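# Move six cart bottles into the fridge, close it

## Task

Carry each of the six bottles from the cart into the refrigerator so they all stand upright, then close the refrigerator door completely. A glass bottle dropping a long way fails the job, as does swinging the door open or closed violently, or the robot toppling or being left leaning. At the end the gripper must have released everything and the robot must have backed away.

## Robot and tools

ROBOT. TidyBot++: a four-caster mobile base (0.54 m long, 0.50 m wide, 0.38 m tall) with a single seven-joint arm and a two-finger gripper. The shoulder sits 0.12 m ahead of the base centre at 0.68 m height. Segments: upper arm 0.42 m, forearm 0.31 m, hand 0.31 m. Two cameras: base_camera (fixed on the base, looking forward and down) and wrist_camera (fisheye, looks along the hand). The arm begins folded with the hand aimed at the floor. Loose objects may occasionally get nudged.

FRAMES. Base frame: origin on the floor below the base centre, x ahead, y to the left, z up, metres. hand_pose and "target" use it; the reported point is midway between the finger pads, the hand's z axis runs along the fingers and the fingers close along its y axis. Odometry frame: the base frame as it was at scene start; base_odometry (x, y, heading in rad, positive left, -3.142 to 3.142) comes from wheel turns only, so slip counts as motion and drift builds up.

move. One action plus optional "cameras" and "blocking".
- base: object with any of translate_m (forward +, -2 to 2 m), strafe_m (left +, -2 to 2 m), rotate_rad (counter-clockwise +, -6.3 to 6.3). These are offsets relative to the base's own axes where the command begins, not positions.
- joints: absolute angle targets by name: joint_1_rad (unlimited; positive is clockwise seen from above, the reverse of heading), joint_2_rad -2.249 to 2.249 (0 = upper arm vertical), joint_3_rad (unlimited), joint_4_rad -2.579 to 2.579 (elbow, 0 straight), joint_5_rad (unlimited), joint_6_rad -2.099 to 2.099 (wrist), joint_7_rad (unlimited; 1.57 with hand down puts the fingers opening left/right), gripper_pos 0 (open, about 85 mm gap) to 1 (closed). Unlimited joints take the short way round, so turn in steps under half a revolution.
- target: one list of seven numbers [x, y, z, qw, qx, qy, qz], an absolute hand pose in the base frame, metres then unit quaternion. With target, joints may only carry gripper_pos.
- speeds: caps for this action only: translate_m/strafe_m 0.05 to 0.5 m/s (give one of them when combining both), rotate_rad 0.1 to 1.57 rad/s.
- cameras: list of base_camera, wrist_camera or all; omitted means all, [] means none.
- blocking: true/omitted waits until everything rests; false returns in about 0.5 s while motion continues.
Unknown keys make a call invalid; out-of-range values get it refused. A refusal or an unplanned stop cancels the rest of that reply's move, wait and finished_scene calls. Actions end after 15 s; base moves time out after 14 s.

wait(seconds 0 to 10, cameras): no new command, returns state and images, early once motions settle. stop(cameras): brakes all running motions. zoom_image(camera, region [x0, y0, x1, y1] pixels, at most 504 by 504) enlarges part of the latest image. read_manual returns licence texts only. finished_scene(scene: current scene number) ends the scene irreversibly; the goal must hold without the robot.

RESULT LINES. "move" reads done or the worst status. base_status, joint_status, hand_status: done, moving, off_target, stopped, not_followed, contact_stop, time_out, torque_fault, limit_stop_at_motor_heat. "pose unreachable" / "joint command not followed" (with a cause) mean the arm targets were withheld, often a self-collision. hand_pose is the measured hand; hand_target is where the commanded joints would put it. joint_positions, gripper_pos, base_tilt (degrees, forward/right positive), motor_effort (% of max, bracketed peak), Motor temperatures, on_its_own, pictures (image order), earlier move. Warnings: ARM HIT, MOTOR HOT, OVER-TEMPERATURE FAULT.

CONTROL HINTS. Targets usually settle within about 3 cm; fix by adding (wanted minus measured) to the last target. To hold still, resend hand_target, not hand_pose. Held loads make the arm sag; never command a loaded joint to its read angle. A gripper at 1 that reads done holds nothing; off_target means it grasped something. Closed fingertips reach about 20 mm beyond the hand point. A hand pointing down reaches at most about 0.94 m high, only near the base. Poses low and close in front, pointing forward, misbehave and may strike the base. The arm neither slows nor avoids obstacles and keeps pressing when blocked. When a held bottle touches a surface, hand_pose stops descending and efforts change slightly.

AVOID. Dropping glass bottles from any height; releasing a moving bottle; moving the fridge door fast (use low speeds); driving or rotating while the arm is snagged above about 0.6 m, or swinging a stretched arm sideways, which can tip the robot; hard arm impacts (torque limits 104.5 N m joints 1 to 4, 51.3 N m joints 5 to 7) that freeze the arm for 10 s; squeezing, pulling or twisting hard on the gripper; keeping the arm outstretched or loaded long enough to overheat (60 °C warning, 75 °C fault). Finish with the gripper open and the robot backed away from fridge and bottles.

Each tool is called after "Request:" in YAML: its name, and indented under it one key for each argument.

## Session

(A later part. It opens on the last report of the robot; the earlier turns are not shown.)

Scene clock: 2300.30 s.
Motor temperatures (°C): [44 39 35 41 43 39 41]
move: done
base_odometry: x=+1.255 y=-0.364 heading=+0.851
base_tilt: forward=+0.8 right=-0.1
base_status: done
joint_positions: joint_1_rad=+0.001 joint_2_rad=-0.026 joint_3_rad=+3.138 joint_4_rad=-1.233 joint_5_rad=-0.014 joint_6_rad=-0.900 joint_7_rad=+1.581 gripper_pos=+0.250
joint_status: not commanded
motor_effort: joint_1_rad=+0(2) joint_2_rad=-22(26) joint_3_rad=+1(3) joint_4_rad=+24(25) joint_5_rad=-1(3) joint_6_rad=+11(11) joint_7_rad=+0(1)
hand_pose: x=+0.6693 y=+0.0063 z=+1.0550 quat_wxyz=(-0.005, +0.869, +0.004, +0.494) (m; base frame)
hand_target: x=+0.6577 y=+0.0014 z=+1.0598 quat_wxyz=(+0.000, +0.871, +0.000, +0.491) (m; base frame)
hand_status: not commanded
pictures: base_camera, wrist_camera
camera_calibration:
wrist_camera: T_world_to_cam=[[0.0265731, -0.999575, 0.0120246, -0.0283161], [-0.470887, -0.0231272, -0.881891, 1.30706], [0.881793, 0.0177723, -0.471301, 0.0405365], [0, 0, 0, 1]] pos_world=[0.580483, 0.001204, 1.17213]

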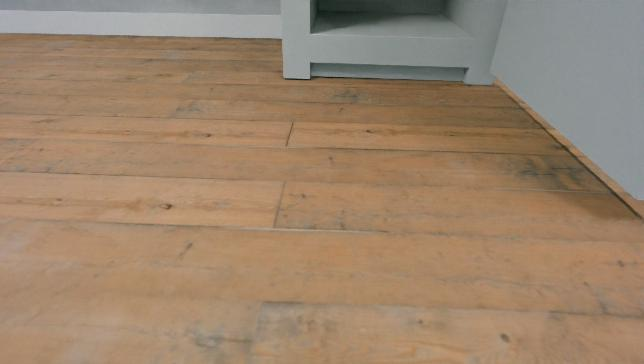

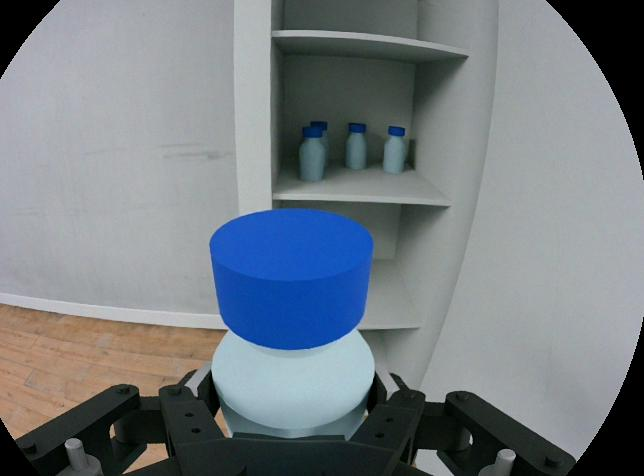

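Request:
move:
  base: {"translate_m": 0.27, "strafe_m": -0.0425}
  speeds: {"translate_m": 0.2}
  joints: {"joint_1_rad": 0.15, "joint_2_rad": 0.02, "joint_4_rad": -1.187, "joint_6_rad": -0.79}
  cameras: ["wrist_camera", "base_camera"]

Scene clock: 2318.90 s.
Motor temperatures (°C): [44 39 35 41 43 39 41]
move: off_target
base_odometry: x=+1.465 y=-0.189 heading=+0.852
base_tilt: forward=+0.8 right=-0.1
base_status: done
joint_positions: joint_1_rad=+0.137 joint_2_rad=+0.042 joint_3_rad=+3.143 joint_4_rad=-1.229 joint_5_rad=-0.014 joint_6_rad=-0.845 joint_7_rad=+1.581 gripper_pos=+0.250
joint_status: joint_4_rad off_target (ended at -1.229, target -1.187); the others done
motor_effort: joint_1_rad=-1(3) joint_2_rad=-25(30) joint_3_rad=+1(2) joint_4_rad=+24(25) joint_5_rad=-2(3) joint_6_rad=+11(12) joint_7_rad=+0(1)
hand_pose: x=+0.6984 y=-0.0759 z=+1.0335 quat_wxyz=(+0.029, +0.869, -0.057, +0.490) (m; base frame)
hand_target: x=+0.6983 y=-0.0862 z=+1.0857 quat_wxyz=(+0.041, +0.838, -0.063, +0.540) (m; base frame)
hand_status: not commanded
pictures: base_camera, wrist_camera
camera_calibration:
wrist_camera: T_world_to_cam=[[-0.114673, -0.993336, 0.0115386, -0.0113506], [-0.476877, 0.0448549, -0.877825, 1.305], [0.871458, -0.106165, -0.478843, 0.0117683], [0, 0, 0, 1]] pos_world=[0.610768, -0.0685613, 1.15133]

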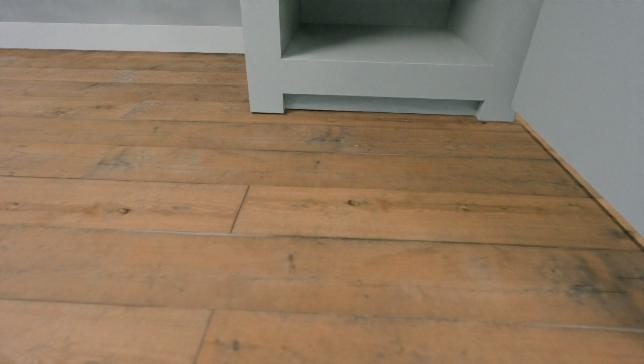

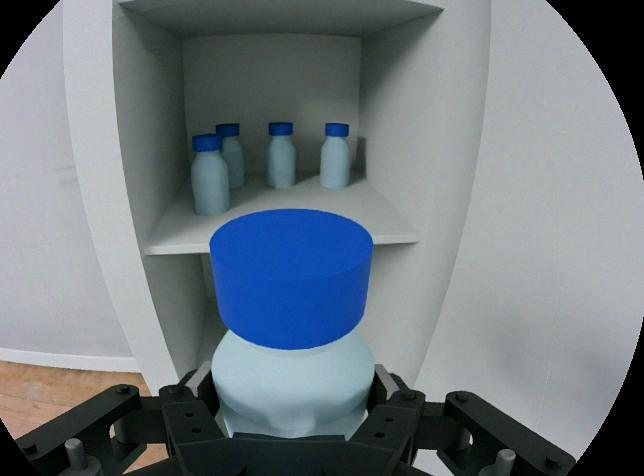

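Request:
zoom_image:
  camera: "base_camera"
  region: [230, 0, 400, 140]

Request:
zoom_image:
  camera: "wrist_camera"
  region: [150, 80, 450, 280]

Scaled by 2.965.

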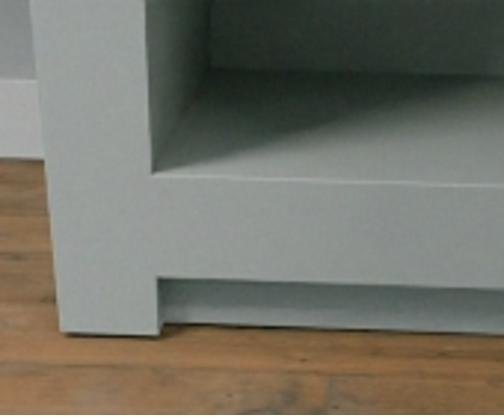

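Scaled by 1.680.

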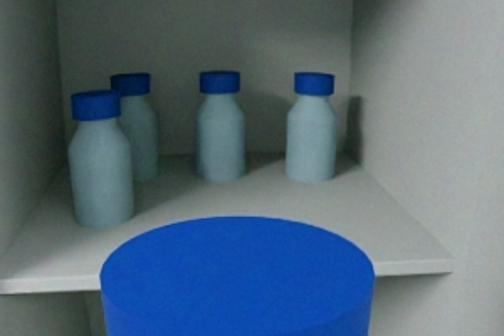

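Request:
move:
  base: {"translate_m": 0.45}
  speeds: {"translate_m": 0.2}
  cameras: ["wrist_camera", "base_camera"]

Request:
zoom_image:
  camera: "base_camera"
  region: [120, 90, 290, 230]

Scene clock: 2333.30 s.
Motor temperatures (°C): [44 39 35 42 43 39 41]
move: done
base_odometry: x=+1.762 y=+0.150 heading=+0.852
base_tilt: forward=+0.8 right=-0.1
base_status: done
joint_positions: joint_1_rad=+0.137 joint_2_rad=+0.042 joint_3_rad=+3.143 joint_4_rad=-1.228 joint_5_rad=-0.014 joint_6_rad=-0.844 joint_7_rad=+1.581 gripper_pos=+0.250
joint_status: not commanded
motor_effort: joint_1_rad=-1(2) joint_2_rad=-25(29) joint_3_rad=+0(2) joint_4_rad=+24(26) joint_5_rad=-3(3) joint_6_rad=+11(12) joint_7_rad=+0(1)
hand_pose: x=+0.6984 y=-0.0759 z=+1.0343 quat_wxyz=(+0.029, +0.869, -0.057, +0.490) (m; base frame)
hand_target: x=+0.6983 y=-0.0862 z=+1.0857 quat_wxyz=(+0.041, +0.838, -0.063, +0.540) (m; base frame)
hand_status: not commanded
pictures: base_camera, wrist_camera
camera_calibration:
wrist_camera: T_world_to_cam=[[-0.114757, -0.993326, 0.0115759, -0.0113736], [-0.475377, 0.04468, -0.878647, 1.3055], [0.872266, -0.106334, -0.477331, 0.0100814], [0, 0, 0, 1]] pos_world=[0.610504, -0.0685554, 1.15202]

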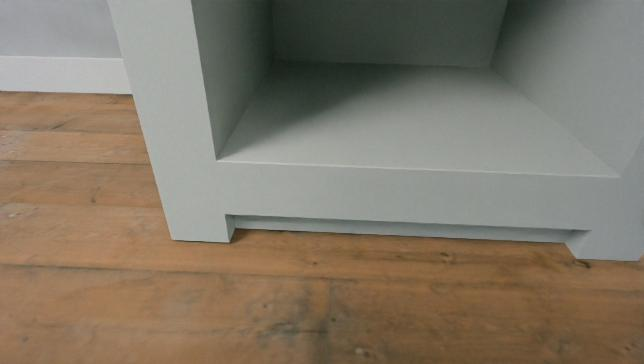

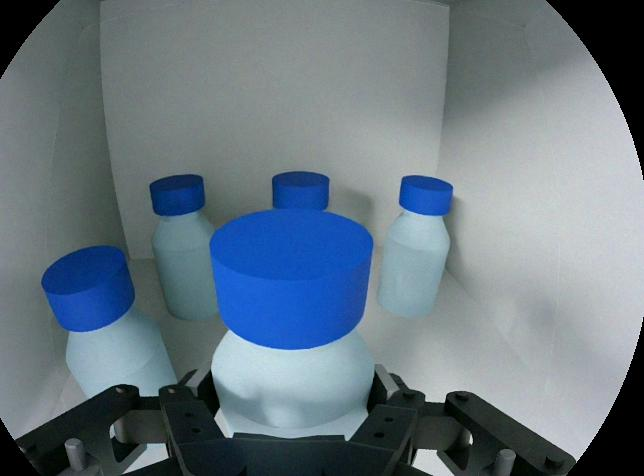

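Scaled by 2.965.

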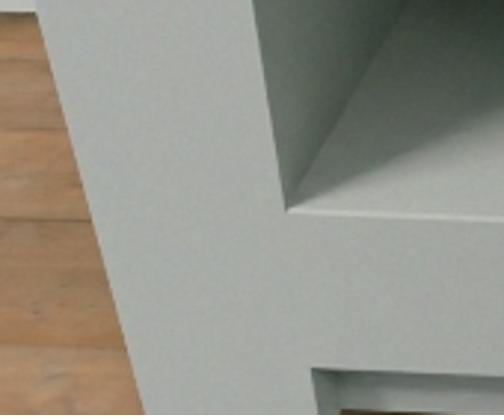

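Request:
zoom_image:
  camera: "wrist_camera"
  region: [20, 150, 240, 420]

Request:
zoom_image:
  camera: "wrist_camera"
  region: [240, 150, 480, 340]

Scaled by 1.867.

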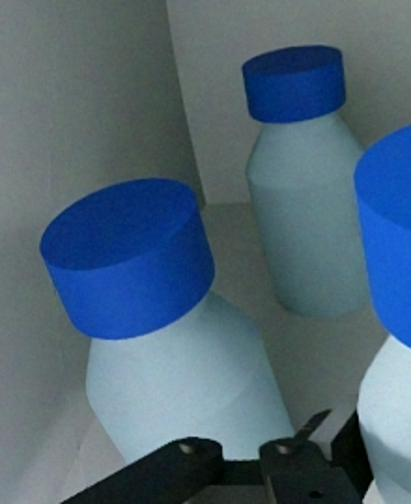

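Scaled by 2.100.

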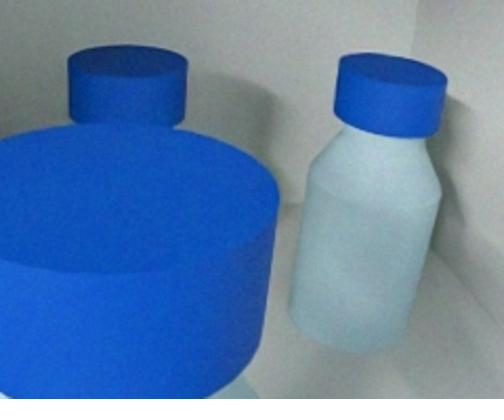

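Request:
move:
  base: {"translate_m": 0.05}
  speeds: {"translate_m": 0.1}
  joints: {"joint_1_rad": 0.173}
  cameras: ["wrist_camera"]

Scene clock: 2372.83 s.
Motor temperatures (°C): [44 39 35 42 43 39 41]
move: done
base_odometry: x=+1.795 y=+0.188 heading=+0.852
base_tilt: forward=+0.8 right=-0.1
base_status: done
joint_positions: joint_1_rad=+0.157 joint_2_rad=+0.041 joint_3_rad=+3.143 joint_4_rad=-1.228 joint_5_rad=-0.014 joint_6_rad=-0.844 joint_7_rad=+1.581 gripper_pos=+0.250
joint_status: all done
motor_effort: joint_1_rad=+0(2) joint_2_rad=-25(29) joint_3_rad=+0(2) joint_4_rad=+24(25) joint_5_rad=-2(3) joint_6_rad=+11(11) joint_7_rad=+1(1)
hand_pose: x=+0.6965 y=-0.0873 z=+1.0351 quat_wxyz=(+0.034, +0.868, -0.066, +0.491) (m; base frame)
hand_target: x=+0.6961 y=-0.0995 z=+1.0857 quat_wxyz=(+0.047, +0.838, -0.073, +0.540) (m; base frame)
hand_status: not commanded
pictures: wrist_camera
camera_calibration:
wrist_camera: T_world_to_cam=[[-0.134461, -0.990851, 0.011601, -0.00904807], [-0.473083, 0.0539027, -0.879367, 1.30573], [0.870697, -0.123729, -0.476003, 0.00908844], [0, 0, 0, 1]] pos_world=[0.608589, -0.0782231, 1.15265]

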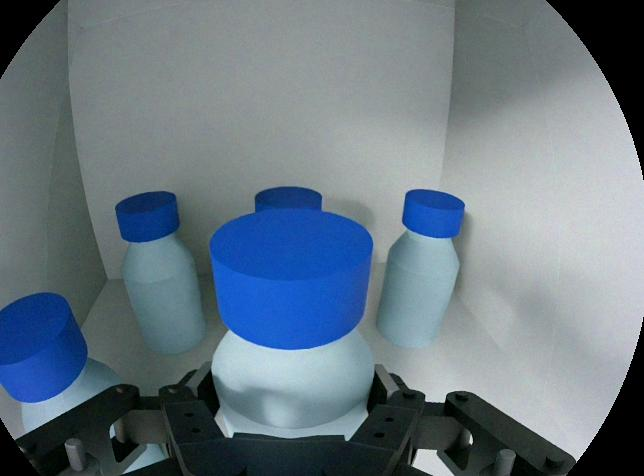

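Request:
move:
  joints: {"joint_2_rad": 0.006, "joint_4_rad": -1.33, "joint_6_rad": -0.685}
  cameras: ["wrist_camera"]

Scene clock: 2378.97 s.
Motor temperatures (°C): [44 39 35 42 43 39 41]
move: done
base_odometry: x=+1.795 y=+0.188 heading=+0.852
base_tilt: forward=+0.8 right=-0.1
base_status: not commanded
joint_positions: joint_1_rad=+0.157 joint_2_rad=+0.033 joint_3_rad=+3.143 joint_4_rad=-1.340 joint_5_rad=-0.014 joint_6_rad=-0.749 joint_7_rad=+1.581 gripper_pos=+0.250
joint_status: all done
motor_effort: joint_1_rad=+0(1) joint_2_rad=-26(27) joint_3_rad=+0(1) joint_4_rad=+25(26) joint_5_rad=-2(3) joint_6_rad=+11(12) joint_7_rad=+0(1)
hand_pose: x=+0.6998 y=-0.0882 z=+1.0011 quat_wxyz=(+0.034, +0.870, -0.067, +0.487) (m; base frame)
hand_target: x=+0.6990 y=-0.1000 z=+1.0402 quat_wxyz=(+0.046, +0.844, -0.073, +0.529) (m; base frame)
hand_status: not commanded
pictures: wrist_camera
camera_calibration:
wrist_camera: T_world_to_cam=[[-0.135668, -0.990693, 0.0110426, -0.00761738], [-0.481029, 0.0561215, -0.874906, 1.27874], [0.866144, -0.124009, -0.484166, 0.00123697], [0, 0, 0, 1]] pos_world=[0.613009, -0.0791582, 1.11946]

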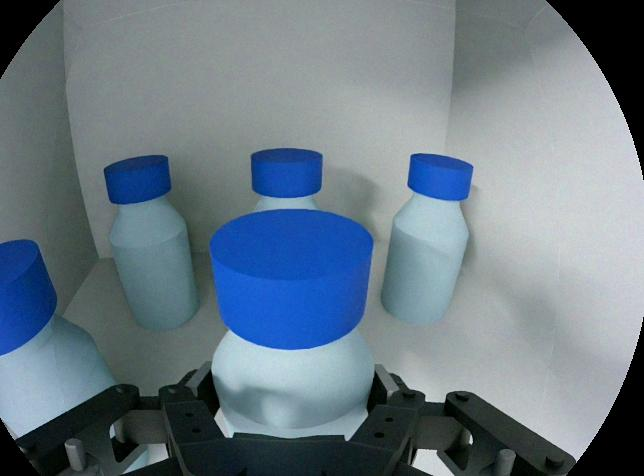

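Request:
move:
  joints: {"joint_2_rad": 0.0, "joint_4_rad": -1.365, "joint_6_rad": -0.642}
  cameras: ["wrist_camera"]

Scene clock: 2387.20 s.
Motor temperatures (°C): [44 39 35 42 43 39 41]
move: done
base_odometry: x=+1.795 y=+0.188 heading=+0.852
base_tilt: forward=+0.8 right=-0.1
base_status: not commanded
joint_positions: joint_1_rad=+0.157 joint_2_rad=+0.029 joint_3_rad=+3.143 joint_4_rad=-1.372 joint_5_rad=-0.014 joint_6_rad=-0.702 joint_7_rad=+1.581 gripper_pos=+0.250
joint_status: all done
motor_effort: joint_1_rad=-1(1) joint_2_rad=-25(27) joint_3_rad=+1(1) joint_4_rad=+25(26) joint_5_rad=-2(2) joint_6_rad=+11(12) joint_7_rad=+0(1)
hand_pose: x=+0.7025 y=-0.0888 z=+0.9980 quat_wxyz=(+0.035, +0.865, -0.067, +0.495) (m; base frame)
hand_target: x=+0.7003 y=-0.1002 z=+1.0353 quat_wxyz=(+0.046, +0.840, -0.073, +0.535) (m; base frame)
hand_status: not commanded
pictures: wrist_camera
camera_calibration:
wrist_camera: T_world_to_cam=[[-0.136545, -0.990569, 0.0113393, -0.00747304], [-0.463868, 0.0538196, -0.884268, 1.27445], [0.875318, -0.126002, -0.466842, -0.0265938], [0, 0, 0, 1]] pos_world=[0.613433, -0.0793437, 1.11462]

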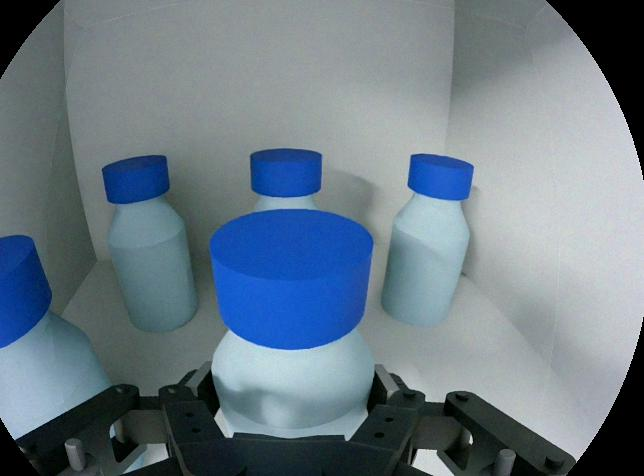

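Request:
move:
  joints: {"joint_2_rad": -0.003, "joint_4_rad": -1.395, "joint_6_rad": -0.622}
  cameras: ["wrist_camera"]

Scene clock: 2390.37 s.
Motor temperatures (°C): [44 39 35 42 43 39 41]
move: done
base_odometry: x=+1.795 y=+0.188 heading=+0.852
base_tilt: forward=+0.8 right=-0.1
base_status: not commanded
joint_positions: joint_1_rad=+0.157 joint_2_rad=+0.021 joint_3_rad=+3.143 joint_4_rad=-1.394 joint_5_rad=-0.014 joint_6_rad=-0.676 joint_7_rad=+1.581 gripper_pos=+0.250
joint_status: all done
motor_effort: joint_1_rad=-1(1) joint_2_rad=-25(26) joint_3_rad=+1(1) joint_4_rad=+24(25) joint_5_rad=-2(3) joint_6_rad=+10(12) joint_7_rad=+0(1)
hand_pose: x=+0.7018 y=-0.0888 z=+0.9962 quat_wxyz=(+0.035, +0.863, -0.067, +0.500) (m; base frame)
hand_target: x=+0.6997 y=-0.1001 z=+1.0250 quat_wxyz=(+0.046, +0.842, -0.073, +0.532) (m; base frame)
hand_status: not commanded
pictures: wrist_camera
camera_calibration:
wrist_camera: T_world_to_cam=[[-0.137031, -0.9905, 0.0114939, -0.00733903], [-0.454462, 0.052554, -0.889215, 1.27081], [0.880163, -0.127073, -0.457346, -0.0397739], [0, 0, 0, 1]] pos_world=[0.611535, -0.0791095, 1.11191]

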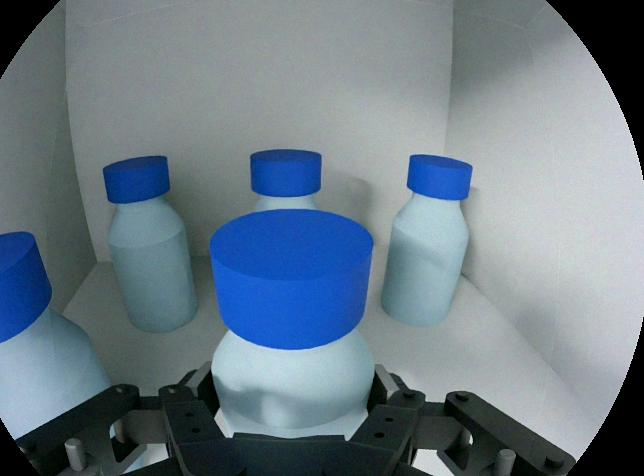

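Request:
move:
  joints: {"joint_2_rad": -0.005, "joint_4_rad": -1.42, "joint_6_rad": -0.61}
  cameras: ["wrist_camera"]

Scene clock: 2396.77 s.
Motor temperatures (°C): [44 39 35 42 43 39 41]
move: done
base_odometry: x=+1.795 y=+0.188 heading=+0.852
base_tilt: forward=+0.8 right=-0.1
base_status: not commanded
joint_positions: joint_1_rad=+0.157 joint_2_rad=+0.014 joint_3_rad=+3.143 joint_4_rad=-1.410 joint_5_rad=-0.014 joint_6_rad=-0.656 joint_7_rad=+1.581 gripper_pos=+0.250
joint_status: all done
motor_effort: joint_1_rad=+0(1) joint_2_rad=-22(25) joint_3_rad=+1(1) joint_4_rad=+22(24) joint_5_rad=-2(2) joint_6_rad=+9(10) joint_7_rad=+1(1)
hand_pose: x=+0.7010 y=-0.0887 z=+0.9962 quat_wxyz=(+0.036, +0.860, -0.067, +0.505) (m; base frame)
hand_target: x=+0.6986 y=-0.0999 z=+1.0148 quat_wxyz=(+0.046, +0.845, -0.073, +0.528) (m; base frame)
hand_status: not commanded
pictures: wrist_camera
camera_calibration:
wrist_camera: T_world_to_cam=[[-0.137442, -0.990441, 0.0116625, -0.00727246], [-0.444946, 0.0512163, -0.894092, 1.26852], [0.884948, -0.128075, -0.447732, -0.0521042], [0, 0, 0, 1]] pos_world=[0.609534, -0.0788452, 1.11093]

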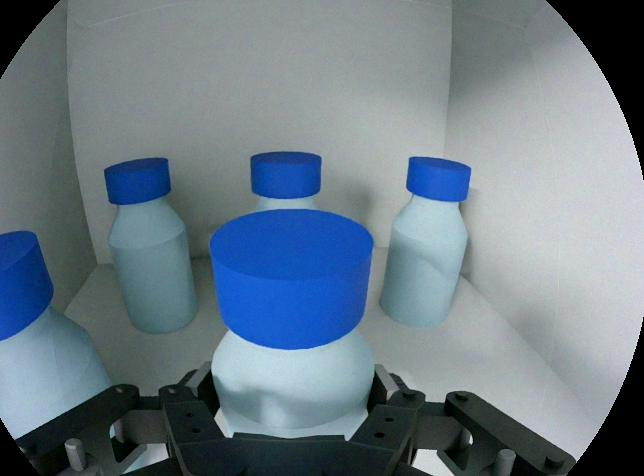

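Request:
move:
  joints: {"gripper_pos": 0.15}
  cameras: ["wrist_camera"]

Scene clock: 2405.60 s.
Motor temperatures (°C): [44 39 35 42 43 39 41]
move: done
base_odometry: x=+1.795 y=+0.188 heading=+0.852
base_tilt: forward=+0.8 right=-0.1
base_status: not commanded
joint_positions: joint_1_rad=+0.157 joint_2_rad=+0.002 joint_3_rad=+3.143 joint_4_rad=-1.412 joint_5_rad=-0.014 joint_6_rad=-0.650 joint_7_rad=+1.581 gripper_pos=+0.150
joint_status: all done
motor_effort: joint_1_rad=+0(1) joint_2_rad=-20(25) joint_3_rad=+0(1) joint_4_rad=+21(25) joint_5_rad=-2(3) joint_6_rad=+8(10) joint_7_rad=+0(1)
hand_pose: x=+0.6980 y=-0.0883 z=+1.0041 quat_wxyz=(+0.036, +0.856, -0.066, +0.512) (m; base frame)
hand_target: x=+0.6986 y=-0.0999 z=+1.0148 quat_wxyz=(+0.046, +0.845, -0.073, +0.528) (m; base frame)
hand_status: not commanded
pictures: wrist_camera
camera_calibration:
wrist_camera: T_world_to_cam=[[-0.137745, -0.990395, 0.0119684, -0.00743502], [-0.430273, 0.0489504, -0.90137, 1.27106], [0.892127, -0.129309, -0.432883, -0.0658119], [0, 0, 0, 1]] pos_world=[0.604591, -0.0780925, 1.1173]

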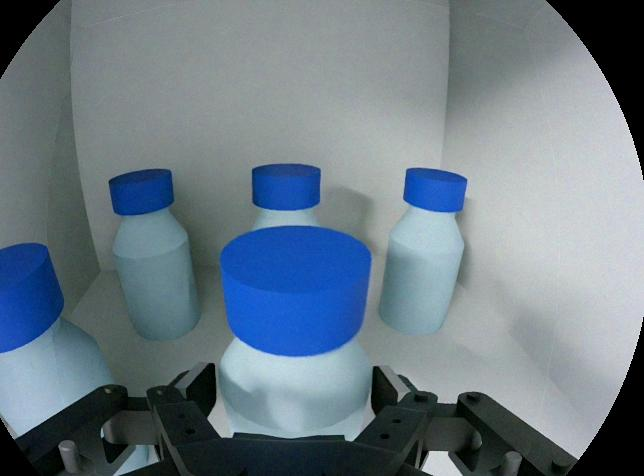

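Request:
move:
  joints: {"gripper_pos": 0.05}
  cameras: []

Request:
move:
  base: {"translate_m": -0.1975, "strafe_m": 0.031}
  speeds: {"translate_m": 0.15}
  cameras: ["wrist_camera"]

Scene clock: 2411.63 s.
Motor temperatures (°C): [44 39 35 42 43 39 41]
move: done
base_odometry: x=+1.795 y=+0.188 heading=+0.852
base_tilt: forward=+0.8 right=-0.1
base_status: not commanded
joint_positions: joint_1_rad=+0.157 joint_2_rad=+0.002 joint_3_rad=+3.143 joint_4_rad=-1.412 joint_5_rad=-0.014 joint_6_rad=-0.650 joint_7_rad=+1.581 gripper_pos=+0.050
joint_status: all done
motor_effort: joint_1_rad=+0(1) joint_2_rad=-21(21) joint_3_rad=+0(1) joint_4_rad=+21(21) joint_5_rad=-2(3) joint_6_rad=+8(8) joint_7_rad=+0(1)
hand_pose: x=+0.6980 y=-0.0883 z=+1.0041 quat_wxyz=(+0.036, +0.856, -0.066, +0.512) (m; base frame)
hand_target: x=+0.6986 y=-0.0999 z=+1.0148 quat_wxyz=(+0.046, +0.845, -0.073, +0.528) (m; base frame)
hand_status: not commanded
pictures: none
No camera images: "cameras" was empty.

Scene clock: 2413.60 s.
Motor temperatures (°C): [44 39 35 42 43 39 41]
move: done
base_odometry: x=+1.641 y=+0.060 heading=+0.852
base_tilt: forward=+0.8 right=-0.1
base_status: done
joint_positions: joint_1_rad=+0.157 joint_2_rad=-0.010 joint_3_rad=+3.143 joint_4_rad=-1.412 joint_5_rad=-0.014 joint_6_rad=-0.650 joint_7_rad=+1.581 gripper_pos=+0.050
joint_status: not commanded
motor_effort: joint_1_rad=+0(1) joint_2_rad=-21(25) joint_3_rad=+1(1) joint_4_rad=+21(22) joint_5_rad=-2(3) joint_6_rad=+8(8) joint_7_rad=+0(1)
hand_pose: x=+0.6941 y=-0.0879 z=+1.0114 quat_wxyz=(+0.037, +0.853, -0.066, +0.517) (m; base frame)
hand_target: x=+0.6986 y=-0.0999 z=+1.0148 quat_wxyz=(+0.046, +0.845, -0.073, +0.528) (m; base frame)
hand_status: not commanded
pictures: wrist_camera
camera_calibration:
wrist_camera: T_world_to_cam=[[-0.138344, -0.990309, 0.0122062, -0.00752611], [-0.418868, 0.0473377, -0.906812, 1.27336], [0.897447, -0.130565, -0.421358, -0.0746769], [0, 0, 0, 1]] pos_world=[0.599347, -0.0774813, 1.12332]

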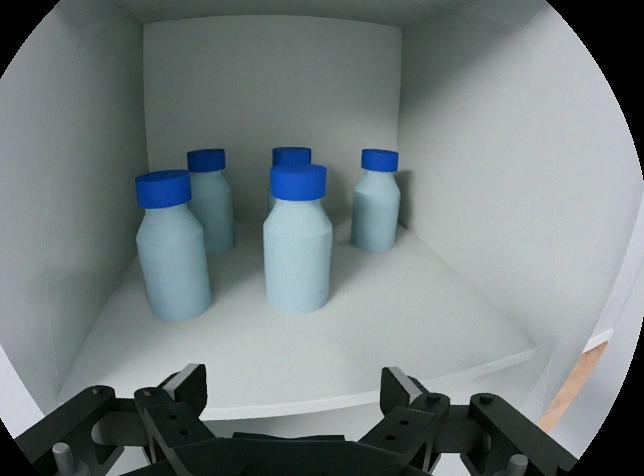

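Request:
move:
  base: {"translate_m": -0.5733, "strafe_m": 0.0113}
  speeds: {"translate_m": 0.3}
  joints: {"joint_1_rad": 0.0, "joint_2_rad": 0.014, "joint_4_rad": -0.677, "joint_6_rad": -1.69, "gripper_pos": 0.03}
  cameras: []

Request:
move:
  base: {"translate_m": 0.0817, "strafe_m": -0.2543, "rotate_rad": -2.39}
  speeds: {"translate_m": 0.2}
  cameras: ["wrist_camera"]

Scene clock: 2432.20 s.
Motor temperatures (°C): [44 39 35 42 43 39 41]
move: done
base_odometry: x=+1.255 y=-0.364 heading=+0.851
base_tilt: forward=+0.8 right=-0.2
base_status: done
joint_positions: joint_1_rad=+0.023 joint_2_rad=+0.008 joint_3_rad=+3.143 joint_4_rad=-0.698 joint_5_rad=-0.014 joint_6_rad=-1.640 joint_7_rad=+1.581 gripper_pos=+0.030
joint_status: all done
motor_effort: joint_1_rad=+0(2) joint_2_rad=-14(25) joint_3_rad=+0(1) joint_4_rad=+15(23) joint_5_rad=-2(3) joint_6_rad=+6(9) joint_7_rad=+0(1)
hand_pose: x=+0.5486 y=-0.0045 z=+1.1240 quat_wxyz=(+0.000, +0.922, -0.003, +0.388) (m; base frame)
hand_target: x=+0.5398 y=+0.0013 z=+1.1193 quat_wxyz=(+0.000, +0.929, +0.000, +0.371) (m; base frame)
hand_status: not commanded
pictures: none
No camera images: "cameras" was empty.

Scene clock: 2435.00 s.
Motor temperatures (°C): [44 39 35 42 43 39 41]
move: done
base_odometry: x=+1.500 y=-0.470 heading=-1.538
base_tilt: forward=+0.8 right=-0.1
base_status: done
joint_positions: joint_1_rad=+0.011 joint_2_rad=+0.021 joint_3_rad=+3.140 joint_4_rad=-0.698 joint_5_rad=-0.014 joint_6_rad=-1.641 joint_7_rad=+1.581 gripper_pos=+0.030
joint_status: not commanded
motor_effort: joint_1_rad=-1(2) joint_2_rad=-15(22) joint_3_rad=+1(3) joint_4_rad=+15(17) joint_5_rad=-2(3) joint_6_rad=+6(7) joint_7_rad=+0(1)
hand_pose: x=+0.5543 y=+0.0017 z=+1.1179 quat_wxyz=(-0.003, +0.925, +0.003, +0.381) (m; base frame)
hand_target: x=+0.5398 y=+0.0013 z=+1.1193 quat_wxyz=(+0.000, +0.929, +0.000, +0.371) (m; base frame)
hand_status: not commanded
pictures: wrist_camera
camera_calibration:
wrist_camera: T_world_to_cam=[[0.0260673, -0.999607, 0.010347, -0.028458], [-0.676481, -0.0252596, -0.736027, 1.2592], [0.735999, 0.0121867, -0.676873, 0.482279], [0, 0, 0, 1]] pos_world=[0.497607, -0.00251742, 1.25354]

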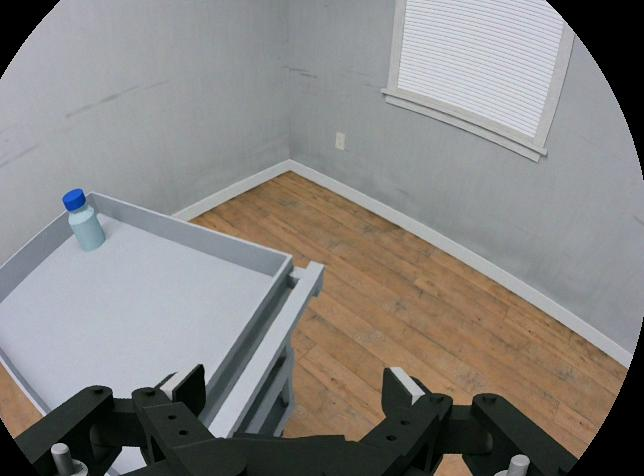

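Request:
move:
  base: {"translate_m": 0.1174, "strafe_m": 0.5294}
  speeds: {"strafe_m": 0.25}
  joints: {"joint_1_rad": -0.015}
  cameras: ["wrist_camera", "base_camera"]

Request:
zoom_image:
  camera: "wrist_camera"
  region: [230, 180, 400, 320]

Scene clock: 2446.83 s.
Motor temperatures (°C): [44 39 35 42 43 39 41]
move: done
base_odometry: x=+2.033 y=-0.570 heading=-1.539
base_tilt: forward=+0.8 right=-0.1
base_status: done
joint_positions: joint_1_rad=+0.001 joint_2_rad=+0.021 joint_3_rad=+3.140 joint_4_rad=-0.698 joint_5_rad=-0.014 joint_6_rad=-1.641 joint_7_rad=+1.581 gripper_pos=+0.030
joint_status: all done
motor_effort: joint_1_rad=+0(2) joint_2_rad=-14(16) joint_3_rad=+0(2) joint_4_rad=+15(15) joint_5_rad=-2(3) joint_6_rad=+6(7) joint_7_rad=+0(1)
hand_pose: x=+0.5540 y=+0.0060 z=+1.1183 quat_wxyz=(-0.005, +0.924, +0.008, +0.381) (m; base frame)
hand_target: x=+0.5398 y=+0.0077 z=+1.1193 quat_wxyz=(-0.003, +0.929, +0.007, +0.371) (m; base frame)
hand_status: not commanded
pictures: base_camera, wrist_camera
camera_calibration:
wrist_camera: T_world_to_cam=[[0.036018, -0.999297, 0.0103885, -0.0296701], [-0.675678, -0.0320102, -0.736502, 1.25941], [0.736317, 0.019508, -0.676356, 0.481921], [0, 0, 0, 1]] pos_world=[0.497179, 0.0012635, 1.25382]

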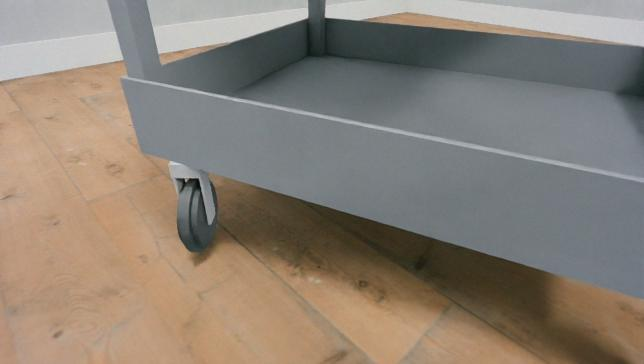

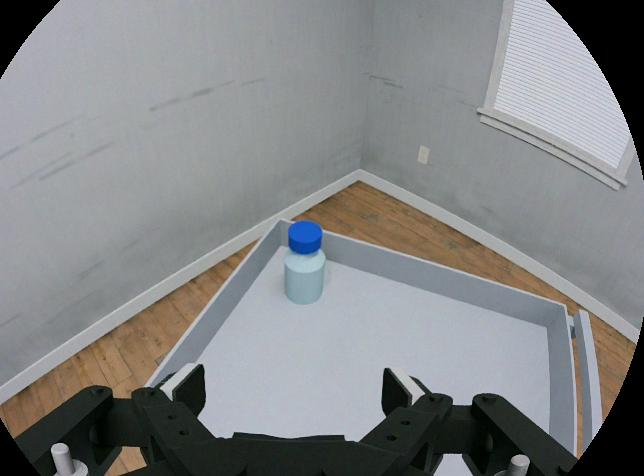

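Scaled by 2.965.

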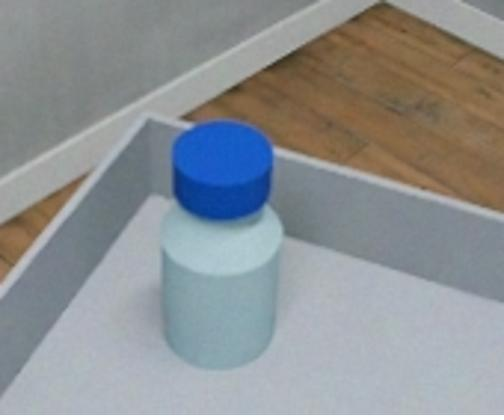

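Request:
move:
  base: {"translate_m": 0.02, "strafe_m": 0.0045}
  speeds: {"translate_m": 0.1}
  joints: {"joint_1_rad": 0.0, "joint_2_rad": 0.325, "joint_4_rad": -1.148, "joint_6_rad": -0.566}
  cameras: ["wrist_camera"]

Scene clock: 2462.00 s.
Motor temperatures (°C): [44 38 35 42 43 39 41]
move: done
base_odometry: x=+2.038 y=-0.590 heading=-1.538
base_tilt: forward=+0.8 right=-0.2
base_status: done
joint_positions: joint_1_rad=+0.001 joint_2_rad=+0.325 joint_3_rad=+3.140 joint_4_rad=-1.138 joint_5_rad=-0.014 joint_6_rad=-0.614 joint_7_rad=+1.581 gripper_pos=+0.030
joint_status: all done
motor_effort: joint_1_rad=+0(1) joint_2_rad=-33(37) joint_3_rad=+0(1) joint_4_rad=+21(23) joint_5_rad=-1(3) joint_6_rad=+8(9) joint_7_rad=+1(1)
hand_pose: x=+0.8382 y=+0.0042 z=+0.9636 quat_wxyz=(-0.004, +0.862, +0.001, +0.508) (m; base frame)
hand_target: x=+0.8440 y=+0.0013 z=+0.9708 quat_wxyz=(+0.000, +0.852, +0.000, +0.524) (m; base frame)
hand_status: not commanded
pictures: wrist_camera
camera_calibration:
wrist_camera: T_world_to_cam=[[0.0201249, -0.999734, 0.0112956, -0.027728], [-0.443713, -0.0190552, -0.895966, 1.29664], [0.895943, 0.0130192, -0.443979, -0.189635], [0, 0, 0, 1]] pos_world=[0.745796, -0.000543921, 1.07786]

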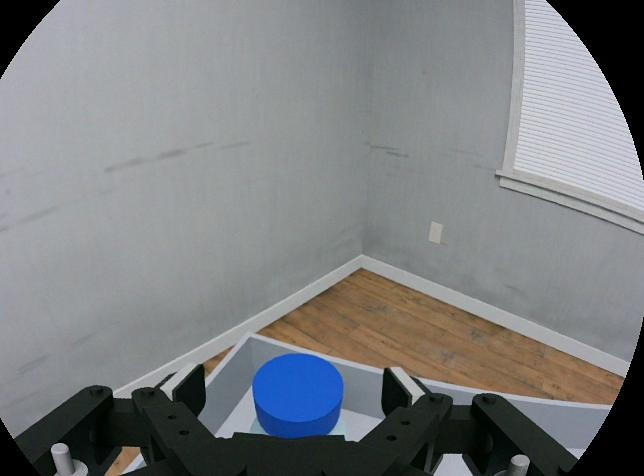

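Request:
move:
  base: {"translate_m": 0.03, "strafe_m": 0.005}
  speeds: {"translate_m": 0.1}
  joints: {"joint_2_rad": 0.331, "joint_4_rad": -1.30, "joint_6_rad": -0.43}
  cameras: ["wrist_camera"]

Scene clock: 2478.43 s.
Motor temperatures (°C): [44 39 35 42 43 39 41]
move: done
base_odometry: x=+2.045 y=-0.620 heading=-1.538
base_tilt: forward=+0.8 right=-0.1
base_status: done
joint_positions: joint_1_rad=+0.001 joint_2_rad=+0.329 joint_3_rad=+3.140 joint_4_rad=-1.288 joint_5_rad=-0.014 joint_6_rad=-0.477 joint_7_rad=+1.581 gripper_pos=+0.030
joint_status: all done
motor_effort: joint_1_rad=-1(2) joint_2_rad=-33(36) joint_3_rad=+0(1) joint_4_rad=+21(23) joint_5_rad=-2(3) joint_6_rad=+8(9) joint_7_rad=+1(1)
hand_pose: x=+0.8386 y=+0.0037 z=+0.9097 quat_wxyz=(-0.004, +0.866, +0.000, +0.500) (m; base frame)
hand_target: x=+0.8442 y=+0.0013 z=+0.9143 quat_wxyz=(+0.000, +0.858, +0.000, +0.514) (m; base frame)
hand_status: not commanded
pictures: wrist_camera
camera_calibration:
wrist_camera: T_world_to_cam=[[0.0183422, -0.999772, 0.0109049, -0.025788], [-0.459235, -0.0181124, -0.88813, 1.25448], [0.888125, 0.0112823, -0.459463, -0.193269], [0, 0, 0, 1]] pos_world=[0.748222, -0.000879931, 1.02562]

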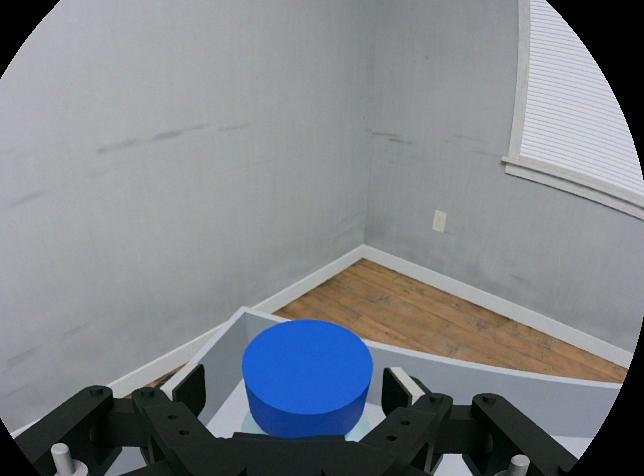

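Request:
move:
  base: {"strafe_m": -0.0027}
  joints: {"joint_2_rad": 0.338, "joint_4_rad": -1.387, "joint_6_rad": -0.337}
  cameras: ["wrist_camera"]

Scene clock: 2482.97 s.
Motor temperatures (°C): [44 39 35 42 43 39 41]
move: done
base_odometry: x=+2.042 y=-0.620 heading=-1.538
base_tilt: forward=+0.8 right=-0.1
base_status: done
joint_positions: joint_1_rad=+0.001 joint_2_rad=+0.332 joint_3_rad=+3.141 joint_4_rad=-1.373 joint_5_rad=-0.014 joint_6_rad=-0.382 joint_7_rad=+1.581 gripper_pos=+0.030
joint_status: all done
motor_effort: joint_1_rad=+0(5) joint_2_rad=-33(35) joint_3_rad=+0(3) joint_4_rad=+21(22) joint_5_rad=-2(3) joint_6_rad=+8(8) joint_7_rad=+0(1)
hand_pose: x=+0.8384 y=+0.0032 z=+0.8835 quat_wxyz=(-0.003, +0.864, +0.000, +0.503) (m; base frame)
hand_target: x=+0.8436 y=+0.0013 z=+0.8837 quat_wxyz=(+0.000, +0.858, +0.000, +0.514) (m; base frame)
hand_status: not commanded
pictures: wrist_camera
camera_calibration:
wrist_camera: T_world_to_cam=[[0.016835, -0.999796, 0.0111707, -0.0248962], [-0.453677, -0.0175942, -0.890992, 1.22891], [0.891007, 0.00993196, -0.453881, -0.212458], [0, 0, 0, 1]] pos_world=[0.74725, -0.00115923, 0.998798]

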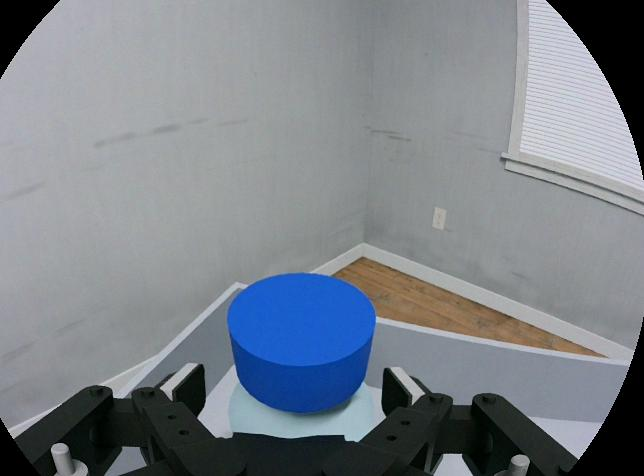

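Request:
move:
  base: {"strafe_m": -0.002}
  joints: {"joint_2_rad": 0.351, "joint_4_rad": -1.462, "joint_6_rad": -0.26}
  cameras: ["wrist_camera"]

Scene clock: 2487.17 s.
Motor temperatures (°C): [44 39 35 42 43 39 41]
move: done
base_odometry: x=+2.040 y=-0.620 heading=-1.538
base_tilt: forward=+0.8 right=-0.1
base_status: done
joint_positions: joint_1_rad=+0.001 joint_2_rad=+0.342 joint_3_rad=+3.141 joint_4_rad=-1.447 joint_5_rad=-0.014 joint_6_rad=-0.304 joint_7_rad=+1.581 gripper_pos=+0.030
joint_status: all done
motor_effort: joint_1_rad=+0(6) joint_2_rad=-33(35) joint_3_rad=+0(4) joint_4_rad=+21(23) joint_5_rad=-1(3) joint_6_rad=+8(9) joint_7_rad=+0(1)
hand_pose: x=+0.8367 y=+0.0025 z=+0.8546 quat_wxyz=(-0.003, +0.866, -0.001, +0.500) (m; base frame)
hand_target: x=+0.8417 y=+0.0013 z=+0.8517 quat_wxyz=(+0.000, +0.861, +0.000, +0.509) (m; base frame)
hand_status: not commanded
pictures: wrist_camera
camera_calibration:
wrist_camera: T_world_to_cam=[[0.0152282, -0.999819, 0.0114251, -0.0241184], [-0.458863, -0.0171401, -0.888342, 1.20446], [0.888377, 0.0082853, -0.459041, -0.217423], [0, 0, 0, 1]] pos_world=[0.746204, -0.00166795, 0.970444]

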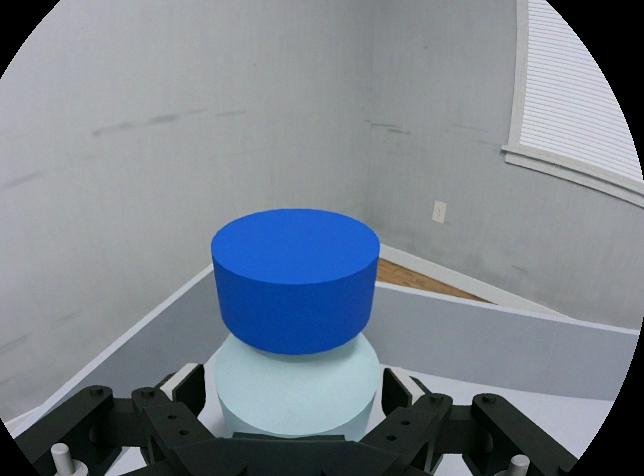

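Aligned. Close, lift.

Request:
move:
  joints: {"gripper_pos": 0.4}
  cameras: []

Scene clock: 2491.10 s.
Motor temperatures (°C): [44 39 35 42 43 39 41]
move: off_target
base_odometry: x=+2.040 y=-0.620 heading=-1.538
base_tilt: forward=+0.8 right=-0.2
base_status: not commanded
joint_positions: joint_1_rad=+0.001 joint_2_rad=+0.341 joint_3_rad=+3.142 joint_4_rad=-1.448 joint_5_rad=-0.014 joint_6_rad=-0.302 joint_7_rad=+1.581 gripper_pos=+0.247
joint_status: gripper_pos off_target (ended at +0.247, target +0.400)
motor_effort: joint_1_rad=-1(3) joint_2_rad=-33(34) joint_3_rad=+0(2) joint_4_rad=+21(22) joint_5_rad=-2(3) joint_6_rad=+8(9) joint_7_rad=+0(1)
hand_pose: x=+0.8369 y=+0.0020 z=+0.8555 quat_wxyz=(-0.003, +0.865, -0.001, +0.501) (m; base frame)
hand_target: x=+0.8417 y=+0.0013 z=+0.8517 quat_wxyz=(+0.000, +0.861, +0.000, +0.509) (m; base frame)
hand_status: not commanded
pictures: none
No camera images: "cameras" was empty.

Request:
move:
  joints: {"joint_2_rad": 0.318, "joint_4_rad": -1.04, "joint_6_rad": -0.705}
  cameras: ["wrist_camera"]

Request:
move:
  joints: {"joint_1_rad": 0.0, "joint_2_rad": -0.045, "joint_4_rad": -1.229, "joint_6_rad": -0.93}
  cameras: []

Scene clock: 2496.50 s.
Motor temperatures (°C): [44 39 35 42 43 39 41]
move: off_target
base_odometry: x=+2.040 y=-0.620 heading=-1.538
base_tilt: forward=+0.8 right=-0.2
base_status: not commanded
joint_positions: joint_1_rad=+0.001 joint_2_rad=+0.345 joint_3_rad=+3.142 joint_4_rad=-1.087 joint_5_rad=-0.014 joint_6_rad=-0.675 joint_7_rad=+1.581 gripper_pos=+0.247
joint_status: joint_4_rad off_target (ended at -1.087, target -1.040); the others done
motor_effort: joint_1_rad=+0(2) joint_2_rad=-39(44) joint_3_rad=+0(1) joint_4_rad=+26(29) joint_5_rad=-3(3) joint_6_rad=+12(12) joint_7_rad=+1(1)
hand_pose: x=+0.8400 y=+0.0035 z=+0.9623 quat_wxyz=(-0.004, +0.869, +0.001, +0.495) (m; base frame)
hand_target: x=+0.8322 y=+0.0013 z=+1.0008 quat_wxyz=(+0.000, +0.858, +0.000, +0.514) (m; base frame)
hand_status: not commanded
pictures: wrist_camera
camera_calibration:
wrist_camera: T_world_to_cam=[[0.0199746, -0.999738, 0.0111963, -0.0281841], [-0.47066, -0.0192827, -0.882104, 1.30565], [0.882089, 0.0123501, -0.470922, -0.154251], [0, 0, 0, 1]] pos_world=[0.751143, -0.0010953, 1.07939]

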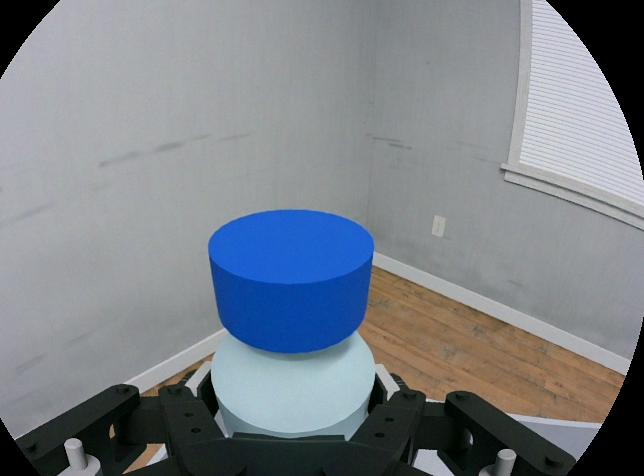

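Scene clock: 2498.33 s.
Motor temperatures (°C): [44 39 35 42 43 39 41]
move: done
base_odometry: x=+2.040 y=-0.620 heading=-1.538
base_tilt: forward=+0.8 right=-0.1
base_status: not commanded
joint_positions: joint_1_rad=+0.001 joint_2_rad=-0.027 joint_3_rad=+3.142 joint_4_rad=-1.238 joint_5_rad=-0.014 joint_6_rad=-0.901 joint_7_rad=+1.581 gripper_pos=+0.247
joint_status: all done
motor_effort: joint_1_rad=+0(1) joint_2_rad=-23(43) joint_3_rad=+1(1) joint_4_rad=+25(28) joint_5_rad=-3(3) joint_6_rad=+12(12) joint_7_rad=+0(1)
hand_pose: x=+0.6688 y=+0.0044 z=+1.0525 quat_wxyz=(-0.004, +0.871, +0.003, +0.492) (m; base frame)
hand_target: x=+0.6577 y=+0.0014 z=+1.0598 quat_wxyz=(+0.000, +0.871, +0.000, +0.491) (m; base frame)
hand_status: not commanded
pictures: none
No camera images: "cameras" was empty.

Request:
move:
  base: {"translate_m": -0.1}
  speeds: {"translate_m": 0.25}
  cameras: []

Request:
move:
  base: {"strafe_m": -0.55}
  speeds: {"strafe_m": 0.3}
  cameras: ["wrist_camera"]

Scene clock: 2557.87 s.
Motor temperatures (°C): [44 39 35 42 43 39 41]
move: done
base_odometry: x=+2.037 y=-0.520 heading=-1.538
base_tilt: forward=+0.8 right=-0.1
base_status: done
joint_positions: joint_1_rad=+0.001 joint_2_rad=-0.026 joint_3_rad=+3.141 joint_4_rad=-1.239 joint_5_rad=-0.014 joint_6_rad=-0.906 joint_7_rad=+1.581 gripper_pos=+0.247
joint_status: not commanded
motor_effort: joint_1_rad=+0(2) joint_2_rad=-23(27) joint_3_rad=+1(2) joint_4_rad=+25(26) joint_5_rad=-2(3) joint_6_rad=+12(12) joint_7_rad=+0(1)
hand_pose: x=+0.6681 y=+0.0046 z=+1.0506 quat_wxyz=(-0.005, +0.872, +0.003, +0.490) (m; base frame)
hand_target: x=+0.6577 y=+0.0014 z=+1.0598 quat_wxyz=(+0.000, +0.871, +0.000, +0.491) (m; base frame)
hand_status: not commanded
pictures: none
No camera images: "cameras" was empty.

Scene clock: 2560.67 s.
Motor temperatures (°C): [44 39 35 42 43 39 41]
move: done
base_odometry: x=+1.487 y=-0.538 heading=-1.538
base_tilt: forward=+0.8 right=-0.1
base_status: done
joint_positions: joint_1_rad=+0.001 joint_2_rad=-0.026 joint_3_rad=+3.142 joint_4_rad=-1.239 joint_5_rad=-0.014 joint_6_rad=-0.906 joint_7_rad=+1.581 gripper_pos=+0.247
joint_status: not commanded
motor_effort: joint_1_rad=-1(3) joint_2_rad=-23(24) joint_3_rad=+1(4) joint_4_rad=+25(25) joint_5_rad=-2(3) joint_6_rad=+12(12) joint_7_rad=+0(1)
hand_pose: x=+0.6680 y=+0.0043 z=+1.0505 quat_wxyz=(-0.004, +0.872, +0.003, +0.490) (m; base frame)
hand_target: x=+0.6577 y=+0.0014 z=+1.0598 quat_wxyz=(+0.000, +0.871, +0.000, +0.491) (m; base frame)
hand_status: not commanded
pictures: wrist_camera
camera_calibration:
wrist_camera: T_world_to_cam=[[0.0231089, -0.999665, 0.0116886, -0.0276009], [-0.480648, -0.0213612, -0.876654, 1.30345], [0.876609, 0.0146404, -0.48098, 0.0531916], [0, 0, 0, 1]] pos_world=[0.580512, -0.000526946, 1.16859]

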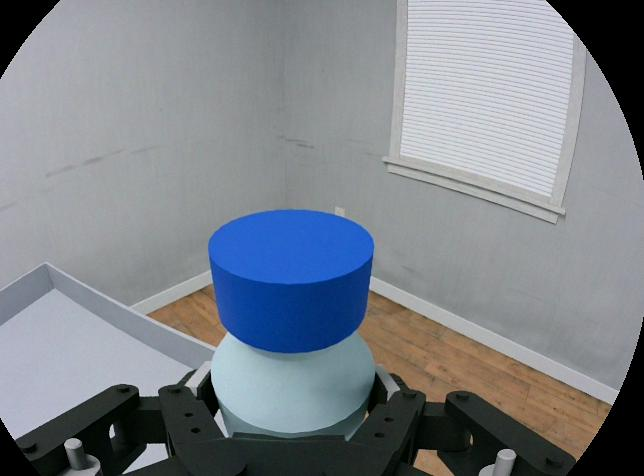

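Request:
move:
  base: {"translate_m": -0.1815, "strafe_m": -0.2262, "rotate_rad": 2.39}
  speeds: {"translate_m": 0.3, "rotate_rad": 0.8}
  cameras: ["wrist_camera"]

Scene clock: 2570.27 s.
Motor temperatures (°C): [44 39 35 42 43 39 41]
move: done
base_odometry: x=+1.255 y=-0.365 heading=+0.852
base_tilt: forward=+0.8 right=-0.1
base_status: done
joint_positions: joint_1_rad=+0.000 joint_2_rad=-0.022 joint_3_rad=+3.138 joint_4_rad=-1.239 joint_5_rad=-0.014 joint_6_rad=-0.907 joint_7_rad=+1.581 gripper_pos=+0.247
joint_status: not commanded
motor_effort: joint_1_rad=-1(2) joint_2_rad=-23(27) joint_3_rad=+1(3) joint_4_rad=+25(26) joint_5_rad=-3(3) joint_6_rad=+11(12) joint_7_rad=+0(1)
hand_pose: x=+0.6694 y=+0.0067 z=+1.0476 quat_wxyz=(-0.005, +0.873, +0.005, +0.487) (m; base frame)
hand_target: x=+0.6577 y=+0.0014 z=+1.0598 quat_wxyz=(+0.000, +0.871, +0.000, +0.491) (m; base frame)
hand_status: not commanded
pictures: wrist_camera
camera_calibration:
wrist_camera: T_world_to_cam=[[0.0275358, -0.999553, 0.0116466, -0.0280914], [-0.485595, -0.0235593, -0.873866, 1.30204], [0.87375, 0.0184071, -0.486027, 0.0577177], [0, 0, 0, 1]] pos_world=[0.582608, 0.00153396, 1.16619]

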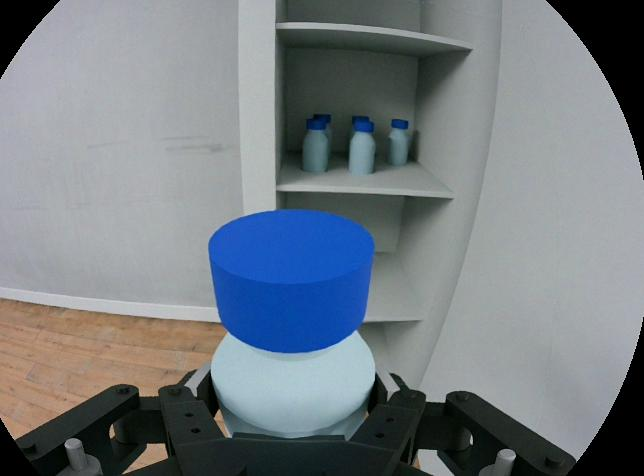

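Request:
move:
  base: {"translate_m": 0.271, "strafe_m": -0.062}
  speeds: {"translate_m": 0.2}
  joints: {"joint_1_rad": 0.21, "joint_2_rad": 0.02, "joint_4_rad": -1.16, "joint_6_rad": -0.79}
  cameras: ["wrist_camera", "base_camera"]

Request:
zoom_image:
  camera: "base_camera"
  region: [230, 0, 400, 140]

Scene clock: 2578.63 s.
Motor temperatures (°C): [44 39 35 42 43 39 41]
move: off_target
base_odometry: x=+1.480 y=-0.201 heading=+0.853
base_tilt: forward=+0.8 right=-0.1
base_status: done
joint_positions: joint_1_rad=+0.197 joint_2_rad=+0.047 joint_3_rad=+3.144 joint_4_rad=-1.212 joint_5_rad=-0.014 joint_6_rad=-0.852 joint_7_rad=+1.581 gripper_pos=+0.247
joint_status: joint_4_rad off_target (ended at -1.212, target -1.160); the others done
motor_effort: joint_1_rad=-1(2) joint_2_rad=-27(31) joint_3_rad=+0(2) joint_4_rad=+25(26) joint_5_rad=-2(3) joint_6_rad=+12(12) joint_7_rad=+0(1)
hand_pose: x=+0.6942 y=-0.1114 z=+1.0384 quat_wxyz=(+0.044, +0.866, -0.084, +0.491) (m; base frame)
hand_target: x=+0.6923 y=-0.1208 z=+1.1012 quat_wxyz=(+0.058, +0.829, -0.087, +0.550) (m; base frame)
hand_status: not commanded
pictures: base_camera, wrist_camera
camera_calibration:
wrist_camera: T_world_to_cam=[[-0.175034, -0.984493, 0.0117288, -0.00444778], [-0.469141, 0.0729237, -0.880107, 1.30902], [0.865604, -0.159551, -0.47463, 0.00771981], [0, 0, 0, 1]] pos_world=[0.606656, -0.0986059, 1.1558]

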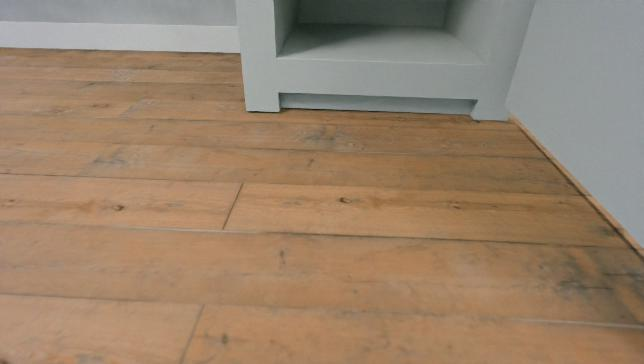

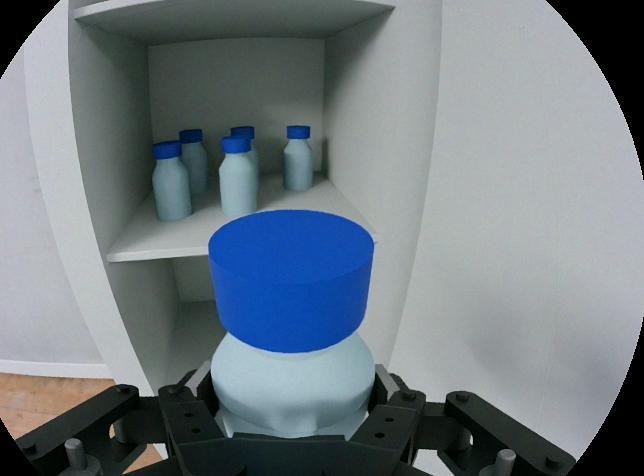

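Scaled by 2.965.

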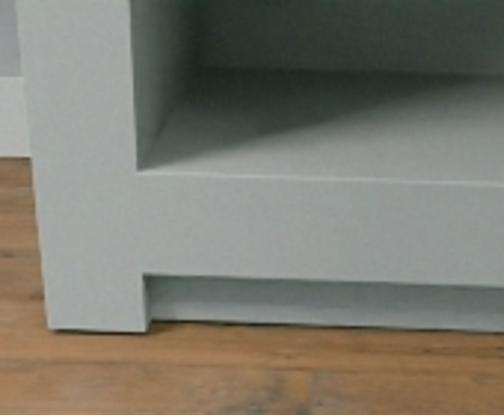

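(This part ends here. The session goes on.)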